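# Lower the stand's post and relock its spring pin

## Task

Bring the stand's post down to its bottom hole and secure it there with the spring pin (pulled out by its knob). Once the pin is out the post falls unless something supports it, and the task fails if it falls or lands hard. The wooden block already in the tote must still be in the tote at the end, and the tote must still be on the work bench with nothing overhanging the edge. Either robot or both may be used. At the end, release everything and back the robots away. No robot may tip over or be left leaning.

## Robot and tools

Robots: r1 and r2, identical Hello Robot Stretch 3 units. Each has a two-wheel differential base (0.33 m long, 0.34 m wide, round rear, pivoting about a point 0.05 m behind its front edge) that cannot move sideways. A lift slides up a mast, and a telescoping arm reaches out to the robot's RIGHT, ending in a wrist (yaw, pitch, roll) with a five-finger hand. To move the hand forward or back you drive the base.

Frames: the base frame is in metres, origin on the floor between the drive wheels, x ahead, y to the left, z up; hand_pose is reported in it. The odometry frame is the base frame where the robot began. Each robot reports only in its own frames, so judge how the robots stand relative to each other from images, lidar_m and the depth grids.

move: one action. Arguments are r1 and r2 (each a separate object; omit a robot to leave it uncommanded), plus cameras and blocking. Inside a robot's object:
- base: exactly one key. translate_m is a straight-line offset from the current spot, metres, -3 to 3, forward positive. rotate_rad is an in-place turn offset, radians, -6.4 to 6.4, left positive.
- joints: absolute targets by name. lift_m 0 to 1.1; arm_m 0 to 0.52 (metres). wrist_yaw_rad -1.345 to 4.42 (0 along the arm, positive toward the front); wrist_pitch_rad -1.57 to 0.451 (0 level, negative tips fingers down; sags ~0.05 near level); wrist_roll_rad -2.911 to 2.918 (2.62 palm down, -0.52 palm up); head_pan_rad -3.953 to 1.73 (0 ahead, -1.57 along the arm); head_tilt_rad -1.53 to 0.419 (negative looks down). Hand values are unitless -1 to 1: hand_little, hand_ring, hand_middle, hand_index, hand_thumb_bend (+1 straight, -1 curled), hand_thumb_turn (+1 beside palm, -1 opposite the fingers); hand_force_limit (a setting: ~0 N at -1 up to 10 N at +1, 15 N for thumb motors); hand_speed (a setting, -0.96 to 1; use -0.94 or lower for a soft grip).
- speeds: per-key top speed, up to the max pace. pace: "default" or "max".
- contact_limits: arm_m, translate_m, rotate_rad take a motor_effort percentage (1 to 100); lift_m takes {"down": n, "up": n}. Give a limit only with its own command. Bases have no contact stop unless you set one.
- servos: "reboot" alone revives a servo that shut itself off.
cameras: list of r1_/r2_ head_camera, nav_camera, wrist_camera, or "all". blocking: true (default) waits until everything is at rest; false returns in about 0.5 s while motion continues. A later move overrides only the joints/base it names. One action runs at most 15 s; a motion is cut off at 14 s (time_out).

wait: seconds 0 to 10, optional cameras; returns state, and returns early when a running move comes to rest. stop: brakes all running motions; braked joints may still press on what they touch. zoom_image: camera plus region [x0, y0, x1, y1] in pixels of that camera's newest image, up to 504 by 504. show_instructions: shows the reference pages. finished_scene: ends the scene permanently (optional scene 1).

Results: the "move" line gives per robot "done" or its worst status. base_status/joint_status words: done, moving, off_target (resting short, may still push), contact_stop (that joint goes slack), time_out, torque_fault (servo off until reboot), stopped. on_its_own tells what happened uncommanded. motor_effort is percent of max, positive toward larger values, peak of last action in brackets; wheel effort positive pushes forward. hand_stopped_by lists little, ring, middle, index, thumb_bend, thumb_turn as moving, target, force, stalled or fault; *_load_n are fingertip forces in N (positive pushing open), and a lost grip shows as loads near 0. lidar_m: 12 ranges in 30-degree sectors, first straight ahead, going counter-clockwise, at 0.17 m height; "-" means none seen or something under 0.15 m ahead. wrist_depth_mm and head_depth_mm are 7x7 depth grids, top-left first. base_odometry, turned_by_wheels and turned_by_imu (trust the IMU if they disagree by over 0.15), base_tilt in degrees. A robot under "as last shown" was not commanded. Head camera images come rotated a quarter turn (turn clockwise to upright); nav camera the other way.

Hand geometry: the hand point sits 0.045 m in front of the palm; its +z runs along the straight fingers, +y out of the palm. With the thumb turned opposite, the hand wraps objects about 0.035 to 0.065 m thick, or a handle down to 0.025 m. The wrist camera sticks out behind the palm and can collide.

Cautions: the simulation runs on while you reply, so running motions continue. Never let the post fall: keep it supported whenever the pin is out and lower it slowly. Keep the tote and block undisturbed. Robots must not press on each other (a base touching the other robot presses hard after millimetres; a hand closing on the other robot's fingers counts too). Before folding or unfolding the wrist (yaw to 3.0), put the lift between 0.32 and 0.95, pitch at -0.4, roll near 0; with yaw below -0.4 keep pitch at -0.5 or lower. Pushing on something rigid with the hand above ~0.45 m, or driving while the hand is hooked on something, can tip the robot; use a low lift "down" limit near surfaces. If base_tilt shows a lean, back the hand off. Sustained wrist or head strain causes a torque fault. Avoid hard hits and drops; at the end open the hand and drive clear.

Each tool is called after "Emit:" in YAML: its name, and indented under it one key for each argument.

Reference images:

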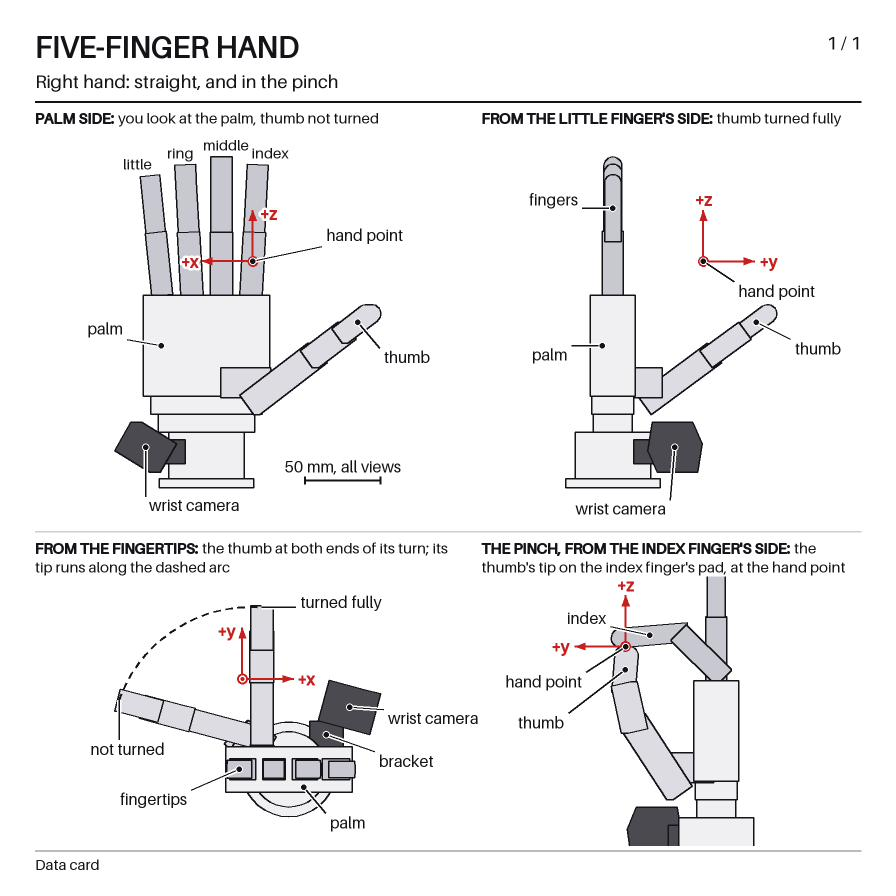

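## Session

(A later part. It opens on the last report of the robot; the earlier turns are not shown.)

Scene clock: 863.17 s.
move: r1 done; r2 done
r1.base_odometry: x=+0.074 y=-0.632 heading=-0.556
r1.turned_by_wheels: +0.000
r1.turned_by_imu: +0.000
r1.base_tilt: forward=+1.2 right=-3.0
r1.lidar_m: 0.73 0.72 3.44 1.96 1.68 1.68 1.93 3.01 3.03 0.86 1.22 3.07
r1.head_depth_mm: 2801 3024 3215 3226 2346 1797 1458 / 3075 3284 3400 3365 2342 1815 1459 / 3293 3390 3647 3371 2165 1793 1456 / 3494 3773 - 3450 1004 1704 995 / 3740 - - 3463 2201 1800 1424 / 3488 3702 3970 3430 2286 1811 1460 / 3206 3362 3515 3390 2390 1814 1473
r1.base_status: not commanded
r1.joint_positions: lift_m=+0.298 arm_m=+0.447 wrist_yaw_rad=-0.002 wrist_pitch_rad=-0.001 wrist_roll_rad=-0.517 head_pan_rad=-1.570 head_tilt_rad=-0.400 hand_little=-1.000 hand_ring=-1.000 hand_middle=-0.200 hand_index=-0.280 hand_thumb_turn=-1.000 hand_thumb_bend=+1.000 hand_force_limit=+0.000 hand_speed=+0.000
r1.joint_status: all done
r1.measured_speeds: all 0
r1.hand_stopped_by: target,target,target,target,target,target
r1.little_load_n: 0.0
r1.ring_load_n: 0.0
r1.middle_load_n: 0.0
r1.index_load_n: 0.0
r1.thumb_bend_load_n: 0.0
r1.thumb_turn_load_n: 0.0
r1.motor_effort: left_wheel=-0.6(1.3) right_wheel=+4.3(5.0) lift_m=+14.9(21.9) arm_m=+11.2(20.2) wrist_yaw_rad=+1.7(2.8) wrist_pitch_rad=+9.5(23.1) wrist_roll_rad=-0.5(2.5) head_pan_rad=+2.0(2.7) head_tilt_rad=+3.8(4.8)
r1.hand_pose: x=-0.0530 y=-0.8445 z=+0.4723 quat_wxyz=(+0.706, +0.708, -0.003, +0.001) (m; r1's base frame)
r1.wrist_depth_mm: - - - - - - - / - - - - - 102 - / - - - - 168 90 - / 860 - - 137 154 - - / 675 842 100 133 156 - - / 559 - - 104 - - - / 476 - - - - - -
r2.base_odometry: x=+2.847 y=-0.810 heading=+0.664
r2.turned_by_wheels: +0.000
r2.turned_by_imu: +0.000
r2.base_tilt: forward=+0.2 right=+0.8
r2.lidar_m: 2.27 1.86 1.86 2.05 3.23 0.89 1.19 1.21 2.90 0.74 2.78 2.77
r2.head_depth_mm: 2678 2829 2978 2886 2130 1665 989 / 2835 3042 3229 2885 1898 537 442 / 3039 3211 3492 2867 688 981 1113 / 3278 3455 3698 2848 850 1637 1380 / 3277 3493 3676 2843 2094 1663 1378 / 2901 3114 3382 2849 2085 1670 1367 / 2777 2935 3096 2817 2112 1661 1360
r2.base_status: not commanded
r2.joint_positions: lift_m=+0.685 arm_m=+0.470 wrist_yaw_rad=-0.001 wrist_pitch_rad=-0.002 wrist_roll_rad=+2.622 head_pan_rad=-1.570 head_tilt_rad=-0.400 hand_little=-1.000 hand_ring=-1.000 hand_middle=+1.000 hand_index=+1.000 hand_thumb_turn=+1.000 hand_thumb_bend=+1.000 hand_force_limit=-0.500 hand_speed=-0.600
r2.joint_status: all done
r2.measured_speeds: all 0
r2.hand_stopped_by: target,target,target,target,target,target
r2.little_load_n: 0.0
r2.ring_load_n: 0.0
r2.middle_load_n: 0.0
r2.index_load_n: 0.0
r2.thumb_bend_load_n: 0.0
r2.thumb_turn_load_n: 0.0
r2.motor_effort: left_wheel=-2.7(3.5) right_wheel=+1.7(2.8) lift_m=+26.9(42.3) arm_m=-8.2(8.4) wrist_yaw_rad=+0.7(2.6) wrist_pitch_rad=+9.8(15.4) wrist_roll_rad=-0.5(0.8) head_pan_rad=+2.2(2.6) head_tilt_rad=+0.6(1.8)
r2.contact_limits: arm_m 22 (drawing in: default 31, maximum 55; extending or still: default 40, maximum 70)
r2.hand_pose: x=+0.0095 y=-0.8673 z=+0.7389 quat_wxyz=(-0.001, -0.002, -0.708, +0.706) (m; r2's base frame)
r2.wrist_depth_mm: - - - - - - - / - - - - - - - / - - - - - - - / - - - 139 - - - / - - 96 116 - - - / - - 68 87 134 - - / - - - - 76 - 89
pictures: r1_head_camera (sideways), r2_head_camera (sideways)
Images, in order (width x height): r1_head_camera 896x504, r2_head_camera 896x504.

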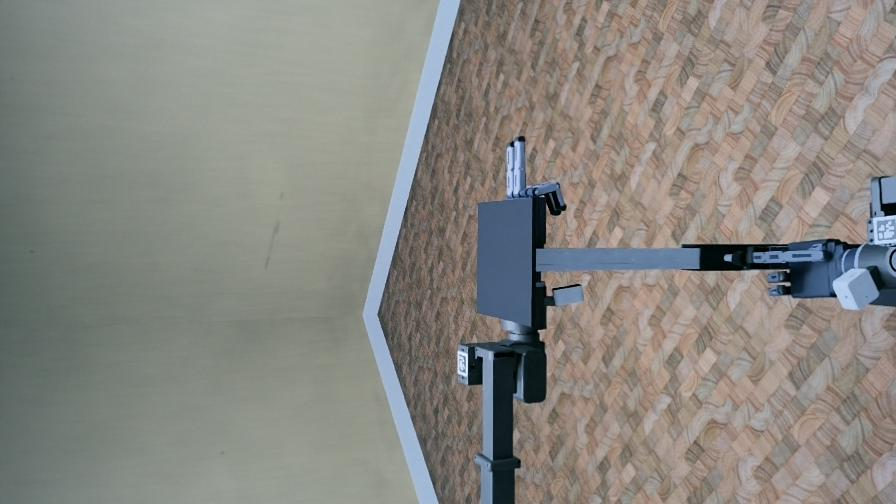

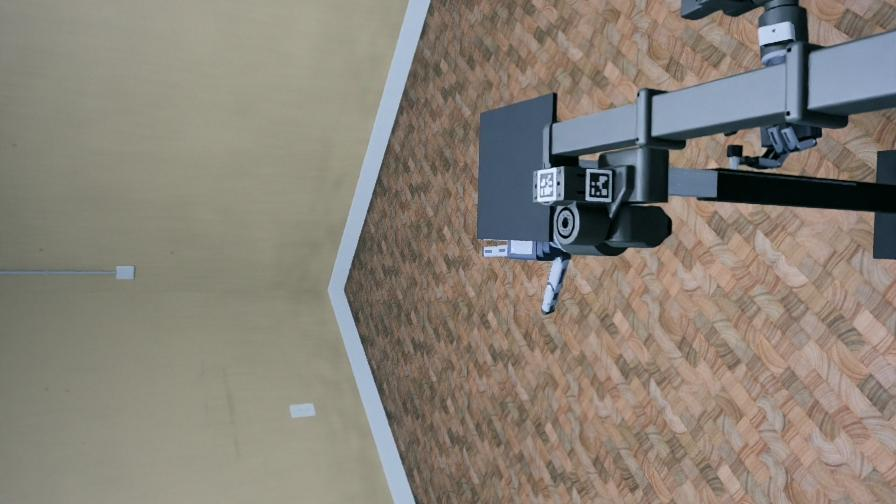

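Emit:
move:
  r1: {"joints":{"lift_m":0.27},"speeds":{"lift_m":0.03}}
  cameras: ["r2_head_camera","r1_wrist_camera"]

Emit:
zoom_image:
  camera: "r2_head_camera"
  region: [680, 100, 800, 220]

Scene clock: 869.73 s.
move: r1 done
r1.base_odometry: x=+0.074 y=-0.632 heading=-0.556
r1.turned_by_wheels: +0.000
r1.turned_by_imu: +0.000
r1.base_tilt: forward=+1.3 right=-2.9
r1.lidar_m: 0.73 0.72 3.44 1.96 1.68 1.67 1.92 3.02 3.01 0.86 1.21 3.07
r1.head_depth_mm: 2835 2976 3173 3217 2358 1799 1475 / 3009 3223 3411 3371 2360 1802 1459 / 3250 3506 3682 3382 2178 1815 1461 / 3494 3745 - 3387 1003 1703 1048 / 3734 - - 3405 2186 1807 1430 / 3530 3733 3887 3428 2280 1821 1470 / 3152 3417 3540 3431 2355 1802 1463
r1.base_status: not commanded
r1.joint_positions: lift_m=+0.270 arm_m=+0.447 wrist_yaw_rad=-0.002 wrist_pitch_rad=+0.000 wrist_roll_rad=-0.517 head_pan_rad=-1.570 head_tilt_rad=-0.400 hand_little=-1.000 hand_ring=-1.000 hand_middle=-0.200 hand_index=-0.280 hand_thumb_turn=-1.000 hand_thumb_bend=+1.000 hand_force_limit=+0.000 hand_speed=+0.000
r1.joint_status: all done
r1.measured_speeds: all 0
r1.hand_stopped_by: target,target,target,target,target,target
r1.little_load_n: 0.0
r1.ring_load_n: 0.0
r1.middle_load_n: 0.0
r1.index_load_n: 0.0
r1.thumb_bend_load_n: 0.0
r1.thumb_turn_load_n: 0.0
r1.motor_effort: left_wheel=-0.8(1.0) right_wheel=+4.1(4.9) lift_m=+14.2(20.6) arm_m=-12.2(12.2) wrist_yaw_rad=+2.3(2.6) wrist_pitch_rad=+9.3(9.8) wrist_roll_rad=-0.6(0.7) head_pan_rad=+1.4(2.5) head_tilt_rad=+4.1(4.5)
r1.hand_pose: x=-0.0530 y=-0.8444 z=+0.4446 quat_wxyz=(+0.707, +0.707, -0.003, +0.001) (m; r1's base frame)
r1.wrist_depth_mm: - - - - - 127 - / - - - - 166 102 - / - - - - 169 90 - / 805 - - 137 155 - - / 641 776 99 133 156 - - / 537 - - 104 - - - / 456 - - - - - -
r2: as last shown
r2.turned_by_imu: -0.001
r2.base_tilt: forward=+0.3 right=+0.7
r2.lidar_m: 2.27 1.87 1.85 2.06 3.23 0.89 1.19 1.21 2.90 0.74 2.78 2.77
r2.head_depth_mm: 2655 2823 3001 2874 2121 1682 1012 / 2806 3034 3237 2874 1904 537 441 / 3053 3245 3423 2880 686 978 1119 / 3258 3517 3735 2835 852 1631 1386 / 3280 3442 3692 2850 2107 1666 1379 / 2946 3151 3392 2817 2084 1655 1375 / 2756 2929 3109 2813 2088 1651 1371
r2.motor_effort: left_wheel=-2.6(3.0) right_wheel=+1.8(1.9) lift_m=+26.5(26.8) arm_m=-11.3(11.8) wrist_yaw_rad=+1.1(1.9) wrist_pitch_rad=+9.7(10.1) wrist_roll_rad=-0.7(0.8) head_pan_rad=+1.6(2.6) head_tilt_rad=+0.6(1.7)
r2.contact_limits: arm_m 22 (drawing in: default 31, maximum 55; extending or still: default 40, maximum 70)
r2.wrist_depth_mm: - - - - - - - / - - - - - - - / - - - - - - - / - - - 139 - - - / - - 96 116 - - - / - - 68 86 134 - - / - - - - 76 - 88
pictures: r1_wrist_camera, r2_head_camera (sideways)
Images, in order (width x height): r1_wrist_camera 644x364, r2_head_camera 896x504.

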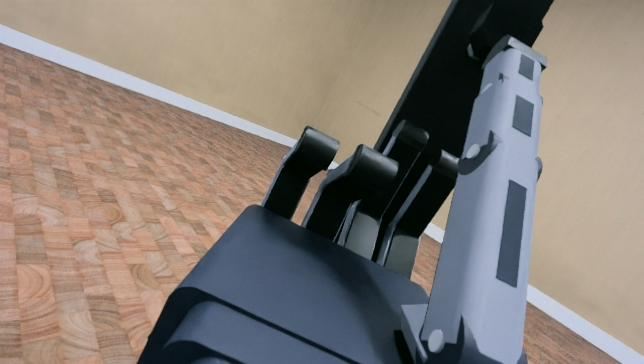

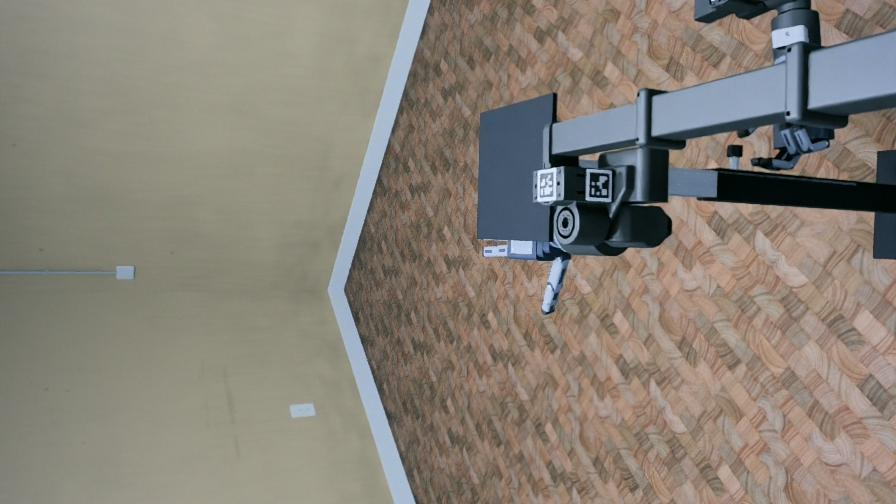

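Scaled by 4.200 from the camera's 896x504 image, which has a finer 1280x720 frame.

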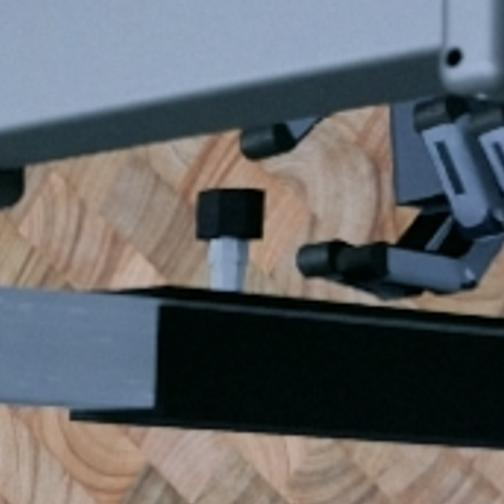

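Emit:
move:
  r1: {"joints":{"arm_m":0.2}}
  r2: {"joints":{"arm_m":0.25},"speeds":{"arm_m":0.06},"contact_limits":{"arm_m":-28}}
  cameras: ["r2_head_camera","r1_head_camera","r2_wrist_camera"]

r2: "contact_limits": arm_m = -28.0 is out of range 1 to 100
Scene clock: 873.27 s.
r1.base_odometry: x=+0.074 y=-0.632 heading=-0.556
r1.turned_by_wheels: +0.000
r1.turned_by_imu: +0.000
r1.base_tilt: forward=+1.4 right=-2.8
r1.lidar_m: 0.73 0.72 3.41 1.97 1.68 1.68 1.93 3.03 3.02 0.86 1.21 3.07
r1.head_depth_mm: 2872 2982 3155 3229 2355 1807 1469 / 3050 3200 3436 3407 2371 1797 1464 / 3238 3481 3734 3430 2173 1810 1462 / 3489 3751 - 3383 1003 1700 1048 / 3721 - - 3402 2171 1810 1420 / 3434 3771 3928 3414 2258 1814 1472 / 3261 3329 3535 3428 2386 1813 1476
r1.base_status: not commanded
r1.joint_positions: lift_m=+0.270 arm_m=+0.447 wrist_yaw_rad=-0.002 wrist_pitch_rad=+0.000 wrist_roll_rad=-0.517 head_pan_rad=-1.570 head_tilt_rad=-0.400 hand_little=-1.000 hand_ring=-1.000 hand_middle=-0.200 hand_index=-0.280 hand_thumb_turn=-1.000 hand_thumb_bend=+1.000 hand_force_limit=+0.000 hand_speed=+0.000
r1.joint_status: all done
r1.measured_speeds: all 0
r1.hand_stopped_by: target,target,target,target,target,target
r1.little_load_n: 0.0
r1.ring_load_n: 0.0
r1.middle_load_n: 0.5
r1.index_load_n: 0.0
r1.thumb_bend_load_n: 0.0
r1.thumb_turn_load_n: 0.0
r1.motor_effort: left_wheel=+0.0(1.0) right_wheel=+4.3(4.9) lift_m=+17.4(20.6) arm_m=-20.3(12.2) wrist_yaw_rad=+2.1(2.6) wrist_pitch_rad=+9.6(9.8) wrist_roll_rad=-0.7(0.7) head_pan_rad=+2.2(2.5) head_tilt_rad=+4.3(4.5)
r1.hand_pose: x=-0.0530 y=-0.8444 z=+0.4446 quat_wxyz=(+0.707, +0.707, -0.003, +0.001) (m; r1's base frame)
r1.wrist_depth_mm: - - - - - 128 - / - - - - 167 102 - / - - - - 169 90 - / 812 - - 137 155 - - / 646 778 99 133 156 - - / 529 - - 104 - - - / 456 - - - - - -
r2.base_odometry: x=+2.847 y=-0.810 heading=+0.664
r2.turned_by_wheels: +0.000
r2.turned_by_imu: +0.000
r2.base_tilt: forward=+0.2 right=+0.6
r2.lidar_m: 2.27 1.87 1.86 2.06 3.26 0.89 1.19 1.21 2.90 0.74 2.78 2.77
r2.head_depth_mm: 2658 2808 2940 2887 2119 1676 1014 / 2864 2981 3257 2888 1894 536 441 / 3003 3230 3433 2843 689 981 1114 / 3230 3503 3678 2892 858 1621 1370 / 3232 3518 3734 2850 2095 1651 1386 / 2979 3170 3407 2842 2102 1651 1364 / 2734 2891 3111 2798 2094 1651 1369
r2.base_status: not commanded
r2.joint_positions: lift_m=+0.685 arm_m=+0.470 wrist_yaw_rad=-0.001 wrist_pitch_rad=-0.002 wrist_roll_rad=+2.622 head_pan_rad=-1.570 head_tilt_rad=-0.400 hand_little=-1.000 hand_ring=-1.000 hand_middle=+1.000 hand_index=+1.000 hand_thumb_turn=+1.000 hand_thumb_bend=+1.000 hand_force_limit=-0.500 hand_speed=-0.600
r2.joint_status: not commanded
r2.measured_speeds: all 0
r2.hand_stopped_by: target,target,target,target,target,target
r2.little_load_n: 0.0
r2.ring_load_n: 0.0
r2.middle_load_n: 0.0
r2.index_load_n: 0.0
r2.thumb_bend_load_n: 0.0
r2.thumb_turn_load_n: 0.0
r2.motor_effort: left_wheel=-2.6(3.0) right_wheel=+1.5(1.9) lift_m=+26.5(26.8) arm_m=-11.2(11.8) wrist_yaw_rad=+0.8(1.9) wrist_pitch_rad=+9.5(10.1) wrist_roll_rad=-0.7(0.8) head_pan_rad=+2.0(2.6) head_tilt_rad=+0.5(1.7)
r2.contact_limits: arm_m 22 (drawing in: default 31, maximum 55; extending or still: default 40, maximum 70)
r2.hand_pose: x=+0.0095 y=-0.8673 z=+0.7389 quat_wxyz=(-0.001, -0.002, -0.708, +0.706) (m; r2's base frame)
r2.wrist_depth_mm: - - - - - - - / - - - - - - - / - - - - - - - / - - - 139 - - - / - - 96 116 - - - / - - 68 86 135 - - / - - - - 76 - 88
pictures: none

Emit:
move:
  r1: {"joints":{"arm_m":0.2}}
  r2: {"joints":{"arm_m":0.35},"speeds":{"arm_m":0.06},"contact_limits":{"arm_m":28}}
  cameras: ["r2_head_camera","r1_head_camera","r2_wrist_camera"]

Scene clock: 878.33 s.
move: r1 done; r2 done
r1.base_odometry: x=+0.074 y=-0.632 heading=-0.556
r1.turned_by_wheels: +0.000
r1.turned_by_imu: +0.000
r1.base_tilt: forward=+1.3 right=-3.1
r1.lidar_m: 0.73 0.72 3.45 1.96 1.68 1.68 1.92 3.01 3.02 0.86 1.22 3.07
r1.head_depth_mm: 2860 2955 3173 3187 2373 1805 1456 / 3012 3202 3372 3417 2347 1802 1458 / 3256 3457 3629 3416 2344 1832 1473 / 3509 3797 - 3448 1007 1693 1385 / 3768 3992 - 3408 2183 1814 1469 / 3470 3737 3929 3407 2095 1835 1468 / 3220 3408 3498 3437 2185 1817 1472
r1.base_status: not commanded
r1.joint_positions: lift_m=+0.270 arm_m=+0.200 wrist_yaw_rad=-0.002 wrist_pitch_rad=+0.000 wrist_roll_rad=-0.518 head_pan_rad=-1.570 head_tilt_rad=-0.400 hand_little=-1.000 hand_ring=-1.000 hand_middle=-0.200 hand_index=-0.280 hand_thumb_turn=-1.000 hand_thumb_bend=+1.000 hand_force_limit=+0.000 hand_speed=+0.000
r1.joint_status: all done
r1.measured_speeds: all 0
r1.hand_stopped_by: target,target,target,target,target,target
r1.little_load_n: 0.0
r1.ring_load_n: 0.0
r1.middle_load_n: 0.0
r1.index_load_n: 0.0
r1.thumb_bend_load_n: 0.0
r1.thumb_turn_load_n: 0.0
r1.motor_effort: left_wheel=-0.2(1.2) right_wheel=+4.4(4.8) lift_m=+24.1(24.4) arm_m=-19.4(22.3) wrist_yaw_rad=+2.0(2.9) wrist_pitch_rad=+9.3(9.8) wrist_roll_rad=-0.3(0.6) head_pan_rad=+1.9(3.3) head_tilt_rad=+3.8(4.5)
r1.hand_pose: x=-0.0530 y=-0.5974 z=+0.4446 quat_wxyz=(+0.707, +0.707, -0.003, +0.001) (m; r1's base frame)
r1.wrist_depth_mm: - - - - - - - / - - - - - 102 - / - - - - 411 90 - / 824 - - 138 152 - - / 647 782 99 133 156 - - / 533 - - 104 - - - / 453 - - - - - -
r2.base_odometry: x=+2.847 y=-0.810 heading=+0.664
r2.turned_by_wheels: +0.000
r2.turned_by_imu: -0.001
r2.base_tilt: forward=+0.2 right=+0.8
r2.lidar_m: 2.27 1.87 1.85 2.05 3.25 0.89 1.19 1.21 2.90 0.74 2.79 2.76
r2.head_depth_mm: 2694 2799 2971 2908 2121 1678 1345 / 2831 3002 3204 2851 2046 556 462 / 3002 3239 3472 2890 799 566 1278 / 3264 3518 3728 2835 805 685 1376 / 3262 3504 3709 2817 2097 1661 1376 / 2972 3193 3484 2797 2090 1673 1379 / 2773 2933 3128 2800 2083 1659 1376
r2.base_status: not commanded
r2.joint_positions: lift_m=+0.685 arm_m=+0.350 wrist_yaw_rad=-0.001 wrist_pitch_rad=-0.002 wrist_roll_rad=+2.622 head_pan_rad=-1.570 head_tilt_rad=-0.400 hand_little=-1.000 hand_ring=-1.000 hand_middle=+1.000 hand_index=+1.000 hand_thumb_turn=+1.000 hand_thumb_bend=+1.000 hand_force_limit=-0.500 hand_speed=-0.600
r2.joint_status: all done
r2.measured_speeds: all 0
r2.hand_stopped_by: target,target,target,target,target,target
r2.little_load_n: 0.0
r2.ring_load_n: 0.0
r2.middle_load_n: 0.0
r2.index_load_n: 0.0
r2.thumb_bend_load_n: 0.0
r2.thumb_turn_load_n: 0.0
r2.motor_effort: left_wheel=-3.0(3.0) right_wheel=+1.7(1.9) lift_m=+28.1(28.1) arm_m=-10.9(14.5) wrist_yaw_rad=+1.1(1.6) wrist_pitch_rad=+9.6(10.1) wrist_roll_rad=-0.4(0.8) head_pan_rad=+1.0(2.9) head_tilt_rad=-0.8(0.8)
r2.contact_limits: arm_m 28 (drawing in: default 31, maximum 55; extending or still: default 40, maximum 70)
r2.hand_pose: x=+0.0095 y=-0.7473 z=+0.7389 quat_wxyz=(-0.001, -0.002, -0.708, +0.706) (m; r2's base frame)
r2.wrist_depth_mm: - - 137 146 - - - / - - 141 - - - - / - - 144 - - - - / - 236 148 139 - - - / - 154 96 116 - - - / - - 67 86 134 - - / - - - - 76 - 88
pictures: r1_head_camera (sideways), r2_head_camera (sideways), r2_wrist_camera
Images, in order (width x height): r1_head_camera 896x504, r2_head_camera 896x504, r2_wrist_camera 644x364.

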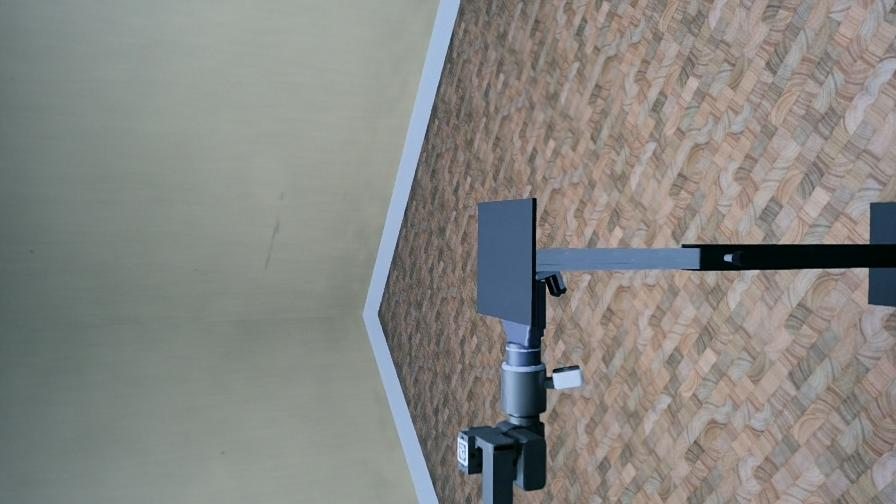

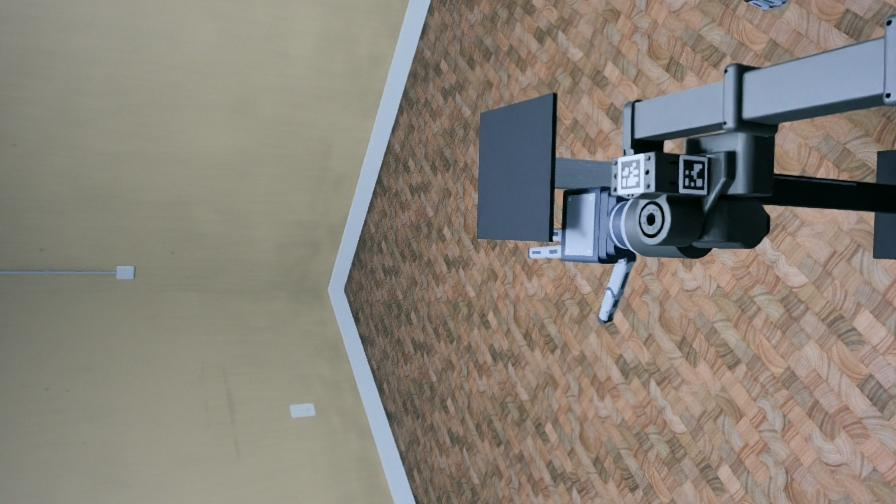

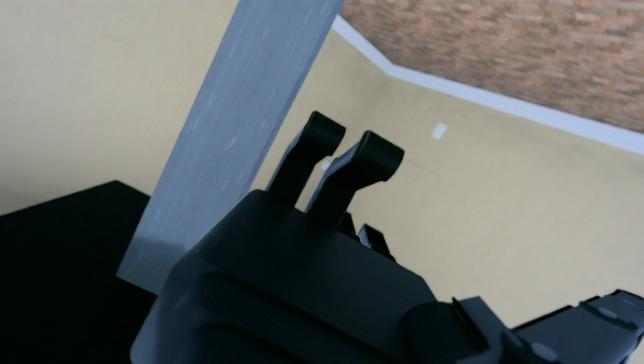

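Emit:
move:
  r1: {"joints":{"arm_m":0.05}}
  r2: {"joints":{"arm_m":0.05},"speeds":{"arm_m":0.1},"contact_limits":{"arm_m":28}}
  cameras: ["r2_head_camera","r1_head_camera","r1_nav_camera","r2_nav_camera"]

Emit:
zoom_image:
  camera: "r2_head_camera"
  region: [680, 100, 800, 220]

Emit:
zoom_image:
  camera: "r1_head_camera"
  region: [620, 225, 740, 295]

Scene clock: 885.10 s.
move: r1 done; r2 done
r1.base_odometry: x=+0.074 y=-0.632 heading=-0.556
r1.turned_by_wheels: +0.000
r1.turned_by_imu: +0.000
r1.base_tilt: forward=+1.4 right=-3.1
r1.lidar_m: 0.73 0.72 3.44 1.96 1.68 1.68 1.92 3.02 3.02 0.86 1.22 3.07
r1.head_depth_mm: 2844 2993 3188 3252 2334 1820 1462 / 3011 3177 3426 3332 2354 1793 1464 / 3235 3450 3800 3471 2353 1801 1466 / 3524 3815 3999 3358 2079 1699 1379 / 3699 - - 3479 2257 1803 1462 / 3483 3558 3898 3428 2386 1819 1461 / 3155 3327 3496 3461 2180 1822 1466
r1.base_status: not commanded
r1.joint_positions: lift_m=+0.270 arm_m=+0.050 wrist_yaw_rad=-0.002 wrist_pitch_rad=+0.000 wrist_roll_rad=-0.518 head_pan_rad=-1.570 head_tilt_rad=-0.400 hand_little=-1.000 hand_ring=-1.000 hand_middle=-0.200 hand_index=-0.280 hand_thumb_turn=-1.000 hand_thumb_bend=+1.000 hand_force_limit=+0.000 hand_speed=+0.000
r1.joint_status: all done
r1.measured_speeds: all 0
r1.hand_stopped_by: target,target,target,target,target,target
r1.little_load_n: -0.5
r1.ring_load_n: 0.0
r1.middle_load_n: 0.0
r1.index_load_n: 0.0
r1.thumb_bend_load_n: 0.0
r1.thumb_turn_load_n: 0.0
r1.motor_effort: left_wheel=-0.3(1.7) right_wheel=+4.2(4.8) lift_m=+32.2(32.7) arm_m=-20.3(21.9) wrist_yaw_rad=+2.1(2.7) wrist_pitch_rad=+9.2(9.8) wrist_roll_rad=-0.5(0.6) head_pan_rad=+2.1(3.2) head_tilt_rad=+4.0(4.6)
r1.hand_pose: x=-0.0530 y=-0.4474 z=+0.4446 quat_wxyz=(+0.707, +0.707, -0.003, +0.001) (m; r1's base frame)
r1.wrist_depth_mm: - - - - - - - / - - - - - 102 - / 750 - - - 564 90 - / 783 - - 137 152 - - / 632 778 100 133 156 - - / 545 - - 104 - - - / 455 - - - - - -
r2.base_odometry: x=+2.847 y=-0.810 heading=+0.664
r2.turned_by_wheels: +0.000
r2.turned_by_imu: -0.001
r2.base_tilt: forward=+0.2 right=+0.7
r2.lidar_m: 2.27 1.86 1.86 2.05 3.24 0.89 1.19 1.21 2.89 0.74 2.78 2.77
r2.head_depth_mm: 2673 2792 2964 2889 2111 1675 1394 / 2857 3052 3242 2874 2023 1679 1386 / 3046 3266 3472 2874 874 1531 531 / 3262 3523 3742 2866 2035 1667 530 / 3270 3538 3778 2812 2117 1663 1383 / 3005 3163 3352 2823 2102 1670 1372 / 2765 2939 3141 2838 2094 1657 1375
r2.base_status: not commanded
r2.joint_positions: lift_m=+0.685 arm_m=+0.050 wrist_yaw_rad=-0.001 wrist_pitch_rad=-0.002 wrist_roll_rad=+2.622 head_pan_rad=-1.570 head_tilt_rad=-0.400 hand_little=-1.000 hand_ring=-1.000 hand_middle=+1.000 hand_index=+1.000 hand_thumb_turn=+1.000 hand_thumb_bend=+1.000 hand_force_limit=-0.500 hand_speed=-0.600
r2.joint_status: all done
r2.measured_speeds: all 0
r2.hand_stopped_by: target,target,target,target,target,target
r2.little_load_n: 0.0
r2.ring_load_n: 0.5
r2.middle_load_n: 0.0
r2.index_load_n: 0.0
r2.thumb_bend_load_n: 0.0
r2.thumb_turn_load_n: 0.0
r2.motor_effort: left_wheel=-2.7(3.1) right_wheel=+1.6(1.9) lift_m=+31.8(31.8) arm_m=-11.4(14.5) wrist_yaw_rad=+0.8(1.8) wrist_pitch_rad=+9.2(10.3) wrist_roll_rad=-0.5(0.7) head_pan_rad=+1.9(3.3) head_tilt_rad=+0.1(1.7)
r2.contact_limits: arm_m 28 (drawing in: default 31, maximum 55; extending or still: default 40, maximum 70)
r2.hand_pose: x=+0.0095 y=-0.4473 z=+0.7389 quat_wxyz=(-0.001, -0.002, -0.708, +0.706) (m; r2's base frame)
r2.wrist_depth_mm: - - - - - - - / - - - - - - - / - - - 429 - - - / - - 424 139 - - - / - - 96 116 - - - / - - 67 86 133 - - / - - - - 76 - 88
pictures: r1_head_camera (sideways), r1_nav_camera (sideways), r2_head_camera (sideways), r2_nav_camera (sideways)
Images, in order (width x height): r1_head_camera 896x504, r1_nav_camera 672x504, r2_head_camera 896x504, r2_nav_camera 672x504.

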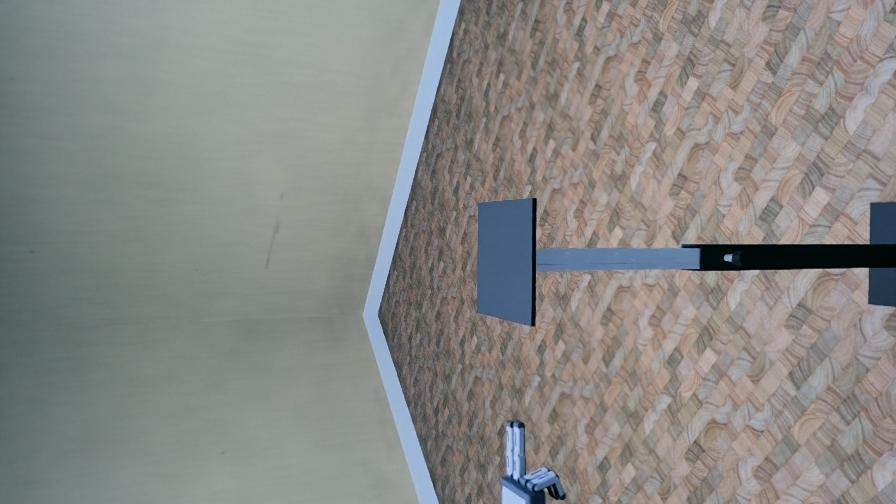

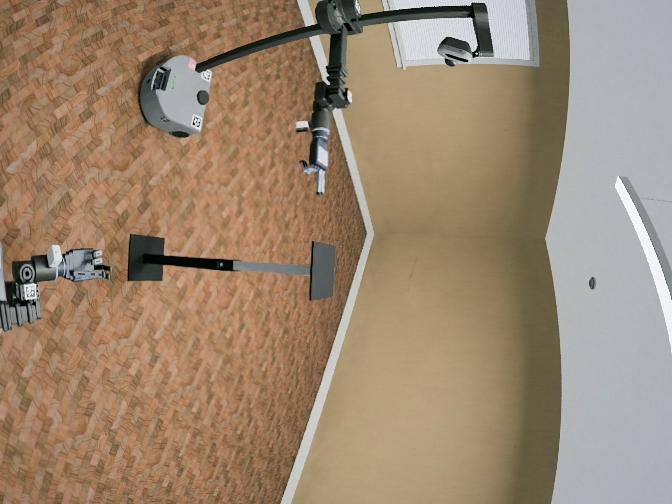

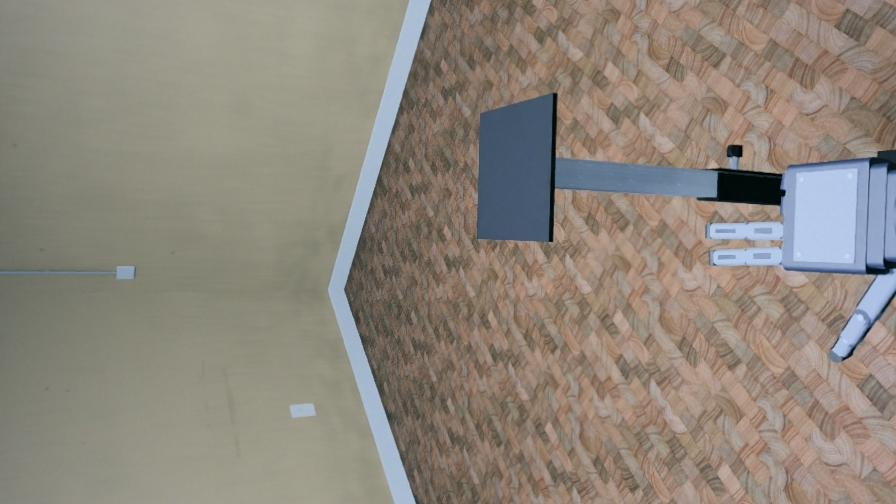

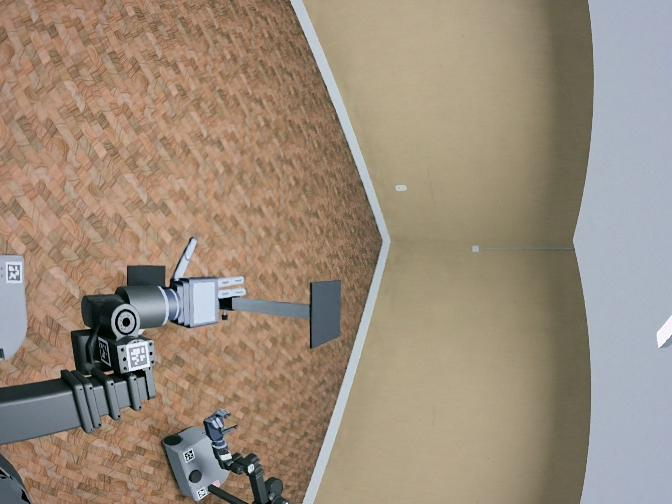

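Scaled by 4.200 from the camera's 896x504 image, which has a finer 1280x720 frame.

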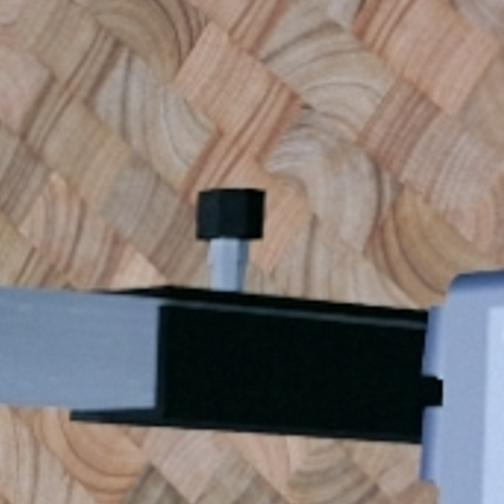

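Scaled by 4.200 from the camera's 896x504 image, which has a finer 1280x720 frame.

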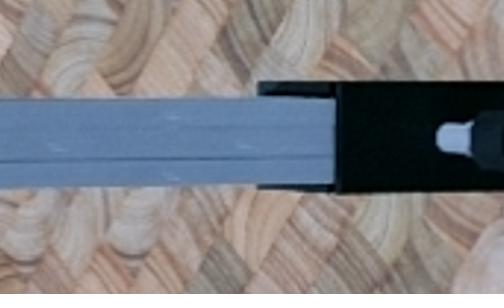

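Emit:
move:
  r1: {"joints":{"head_pan_rad":0.6,"head_tilt_rad":-0.3}}
  r2: {"joints":{"head_pan_rad":0.6,"head_tilt_rad":-0.3}}
  cameras: ["r1_nav_camera","r2_nav_camera"]

Scene clock: 896.40 s.
move: r1 done; r2 done
r1.base_odometry: x=+0.074 y=-0.632 heading=-0.556
r1.turned_by_wheels: +0.000
r1.turned_by_imu: +0.000
r1.base_tilt: forward=+1.2 right=-2.9
r1.lidar_m: 0.73 0.72 3.42 1.96 1.68 1.68 1.92 3.02 3.01 0.86 1.22 3.08
r1.head_depth_mm: - - - 1636 1156 846 852 / - - - 1615 1165 881 1501 / - - - 1723 1232 1968 1597 / - - - 1866 2562 2040 1602 / - - - - 2688 2055 1617 / - - - - 2829 2045 1611 / - - - - 2827 2061 1619
r1.base_status: not commanded
r1.joint_positions: lift_m=+0.270 arm_m=+0.050 wrist_yaw_rad=-0.002 wrist_pitch_rad=+0.000 wrist_roll_rad=-0.518 head_pan_rad=+0.627 head_tilt_rad=-0.302 hand_little=-1.000 hand_ring=-1.000 hand_middle=-0.200 hand_index=-0.280 hand_thumb_turn=-1.000 hand_thumb_bend=+1.000 hand_force_limit=+0.000 hand_speed=+0.000
r1.joint_status: all done
r1.measured_speeds: all 0
r1.hand_stopped_by: target,target,target,target,target,target
r1.little_load_n: 0.0
r1.ring_load_n: 0.0
r1.middle_load_n: 0.0
r1.index_load_n: 0.0
r1.thumb_bend_load_n: 0.0
r1.thumb_turn_load_n: 0.0
r1.motor_effort: left_wheel=-0.4(1.4) right_wheel=+3.9(4.6) lift_m=+37.9(38.3) arm_m=-20.3(20.7) wrist_yaw_rad=+2.1(2.8) wrist_pitch_rad=+9.1(9.7) wrist_roll_rad=-0.5(0.5) head_pan_rad=+1.2(5.7) head_tilt_rad=+6.8(9.1)
r1.hand_pose: x=-0.0530 y=-0.4474 z=+0.4446 quat_wxyz=(+0.707, +0.707, -0.003, +0.001) (m; r1's base frame)
r1.wrist_depth_mm: - - - - - - - / - - - - - 102 - / 749 - - - 559 90 - / 777 - - 137 152 - - / 655 782 100 133 156 - - / 534 - - 104 - - - / 456 - - - - - -
r2.base_odometry: x=+2.847 y=-0.810 heading=+0.664
r2.turned_by_wheels: +0.000
r2.turned_by_imu: -0.001
r2.base_tilt: forward=+0.3 right=+0.8
r2.lidar_m: 2.28 1.87 1.85 2.05 3.25 0.89 1.19 1.21 2.89 0.74 2.78 2.77
r2.head_depth_mm: 1729 1866 1996 2138 2256 1859 1493 / 1692 1802 1939 2082 2213 1857 1491 / 1658 1769 1884 2033 2153 1858 1490 / 1628 1717 1840 1990 2113 1848 1477 / 1587 1698 1804 1928 2067 1842 1478 / 1561 1663 1758 1892 2026 1830 1486 / 1534 1617 1727 1821 1966 1831 1480
r2.base_status: not commanded
r2.joint_positions: lift_m=+0.685 arm_m=+0.050 wrist_yaw_rad=-0.001 wrist_pitch_rad=-0.002 wrist_roll_rad=+2.622 head_pan_rad=+0.631 head_tilt_rad=-0.304 hand_little=-1.000 hand_ring=-1.000 hand_middle=+1.000 hand_index=+1.000 hand_thumb_turn=+1.000 hand_thumb_bend=+1.000 hand_force_limit=-0.500 hand_speed=-0.600
r2.joint_status: all done
r2.measured_speeds: all 0
r2.hand_stopped_by: target,target,target,target,target,target
r2.little_load_n: 0.0
r2.ring_load_n: 0.0
r2.middle_load_n: 0.0
r2.index_load_n: 0.0
r2.thumb_bend_load_n: 0.0
r2.thumb_turn_load_n: 0.0
r2.motor_effort: left_wheel=-2.6(3.0) right_wheel=+1.7(2.0) lift_m=+32.3(32.5) arm_m=-11.1(11.8) wrist_yaw_rad=+1.3(1.7) wrist_pitch_rad=+9.5(10.0) wrist_roll_rad=-0.3(0.8) head_pan_rad=+2.1(6.3) head_tilt_rad=+5.2(6.6)
r2.contact_limits: arm_m 28 (drawing in: default 31, maximum 55; extending or still: default 40, maximum 70)
r2.hand_pose: x=+0.0095 y=-0.4473 z=+0.7389 quat_wxyz=(-0.001, -0.002, -0.708, +0.706) (m; r2's base frame)
r2.wrist_depth_mm: - - - - - - - / - - - - - - - / - - - 426 - - - / - - 420 139 - - - / - - 96 116 - - - / - - 67 86 134 - - / - - - - 76 - 88
pictures: r1_nav_camera (sideways), r2_nav_camera (sideways)
Images, in order (width x height): r1_nav_camera 672x504, r2_nav_camera 672x504.

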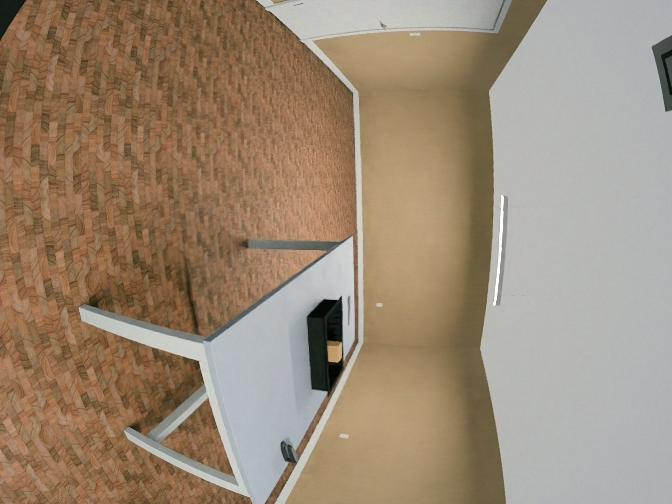

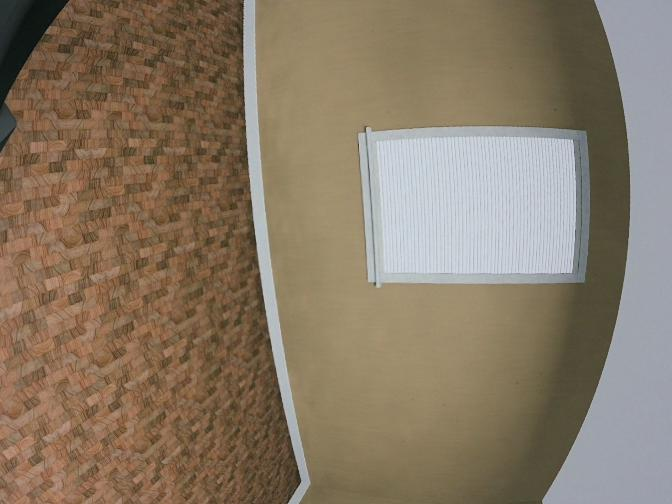

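Emit:
zoom_image:
  camera: "r1_nav_camera"
  region: [200, 220, 400, 504]

Scaled by 1.775 from the camera's 672x504 image, which has a finer 792x594 frame.

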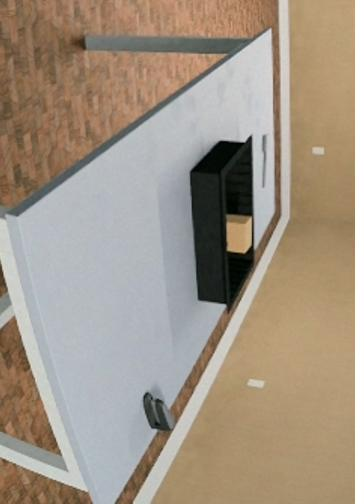

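Emit:
move:
  r1: {"joints":{"head_pan_rad":0.3,"head_tilt_rad":-0.33}}
  cameras: ["r1_head_camera","r1_nav_camera"]

Emit:
zoom_image:
  camera: "r1_head_camera"
  region: [200, 0, 700, 504]

Scene clock: 904.80 s.
move: r1 done
r1.base_odometry: x=+0.074 y=-0.632 heading=-0.556
r1.turned_by_wheels: +0.000
r1.turned_by_imu: +0.000
r1.base_tilt: forward=+1.2 right=-2.9
r1.lidar_m: 0.73 0.72 3.44 1.96 1.68 1.68 1.92 3.02 3.01 0.86 1.21 3.07
r1.head_depth_mm: 3596 3671 3861 3957 1133 1908 1496 / 3990 - - - 1138 1568 1570 / - - - - 1133 903 1594 / - - - 1548 1139 861 890 / - - - 1632 1138 910 1546 / - - - 1660 1210 1914 1597 / - - - 1800 2510 2013 1606
r1.base_status: not commanded
r1.joint_positions: lift_m=+0.270 arm_m=+0.050 wrist_yaw_rad=-0.002 wrist_pitch_rad=+0.000 wrist_roll_rad=-0.518 head_pan_rad=+0.300 head_tilt_rad=-0.315 hand_little=-1.000 hand_ring=-1.000 hand_middle=-0.200 hand_index=-0.280 hand_thumb_turn=-1.000 hand_thumb_bend=+1.000 hand_force_limit=+0.000 hand_speed=+0.000
r1.joint_status: all done
r1.measured_speeds: all 0
r1.hand_stopped_by: target,target,target,target,target,target
r1.little_load_n: 0.0
r1.ring_load_n: 0.0
r1.middle_load_n: 0.0
r1.index_load_n: 0.0
r1.thumb_bend_load_n: 0.0
r1.thumb_turn_load_n: 0.0
r1.motor_effort: left_wheel=+0.6(1.0) right_wheel=+3.9(4.7) lift_m=+43.1(43.9) arm_m=-20.2(20.5) wrist_yaw_rad=+1.6(2.7) wrist_pitch_rad=+9.1(9.6) wrist_roll_rad=-0.3(0.5) head_pan_rad=-3.0(4.9) head_tilt_rad=-3.5(5.6)
r1.hand_pose: x=-0.0530 y=-0.4474 z=+0.4446 quat_wxyz=(+0.707, +0.707, -0.003, +0.001) (m; r1's base frame)
r1.wrist_depth_mm: - - - - - - - / - - - - - 102 - / 739 - - - 562 90 - / 777 - - 137 152 - - / 657 780 99 133 156 - - / 545 - - 104 - - - / 453 - - - - - -
r2: as last shown
r2.base_tilt: forward=+0.1 right=+0.9
r2.lidar_m: 2.28 1.87 1.86 2.05 3.25 0.88 1.19 1.21 2.89 0.74 2.78 2.77
r2.head_depth_mm: 1772 1881 2015 2201 2316 1873 1512 / 1735 1842 1955 2120 2246 1859 1507 / 1683 1802 1911 2043 2174 1857 1490 / 1631 1753 1841 1999 2125 1861 1496 / 1597 1690 1817 1931 2062 1850 1491 / 1549 1671 1749 1872 1993 1847 1484 / 1527 1618 1709 1825 1945 1851 1479
r2.joint_positions: lift_m=+0.685 arm_m=+0.050 wrist_yaw_rad=-0.001 wrist_pitch_rad=-0.002 wrist_roll_rad=+2.622 head_pan_rad=+0.602 head_tilt_rad=-0.300 hand_little=-1.000 hand_ring=-1.000 hand_middle=+1.000 hand_index=+1.000 hand_thumb_turn=+1.000 hand_thumb_bend=+1.000 hand_force_limit=-0.500 hand_speed=-0.600
r2.motor_effort: left_wheel=-2.9(3.0) right_wheel=+1.7(1.9) lift_m=+32.1(32.4) arm_m=-10.9(11.1) wrist_yaw_rad=+0.9(1.8) wrist_pitch_rad=+9.3(9.9) wrist_roll_rad=-0.4(0.8) head_pan_rad=-3.5(4.5) head_tilt_rad=+5.5(5.8)
r2.contact_limits: arm_m 28 (drawing in: default 31, maximum 55; extending or still: default 40, maximum 70)
r2.wrist_depth_mm: - - - - - - - / - - - - - - - / - - - 428 - - - / - - 423 139 - - - / - - 96 116 - - - / - - 67 86 134 - - / - - - - 76 - 88
pictures: r1_head_camera (sideways), r1_nav_camera (sideways)
Images, in order (width x height): r1_head_camera 896x504, r1_nav_camera 672x504.

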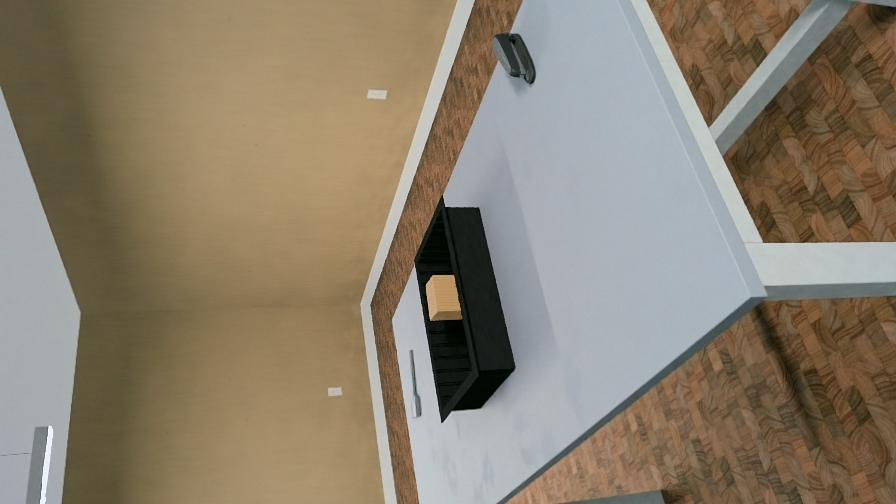

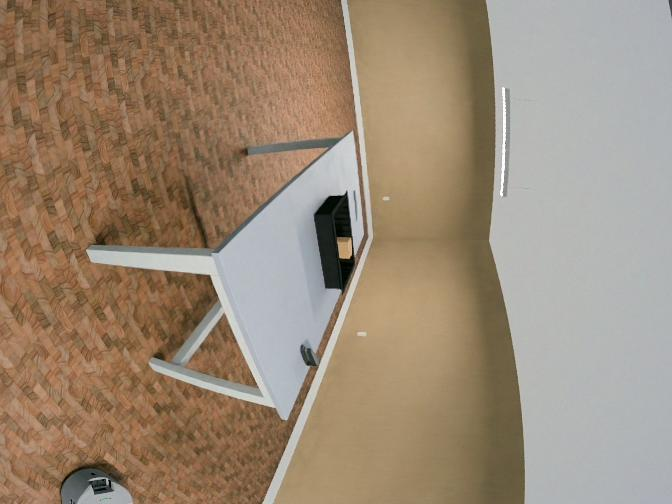

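Scaled by 1.000.

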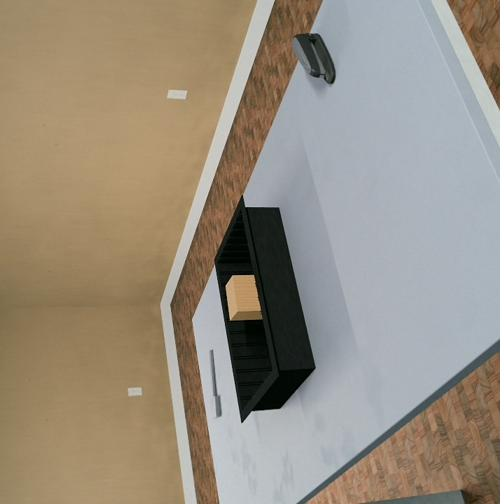

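Emit:
finished_scene:

The scene is finished: the task was done.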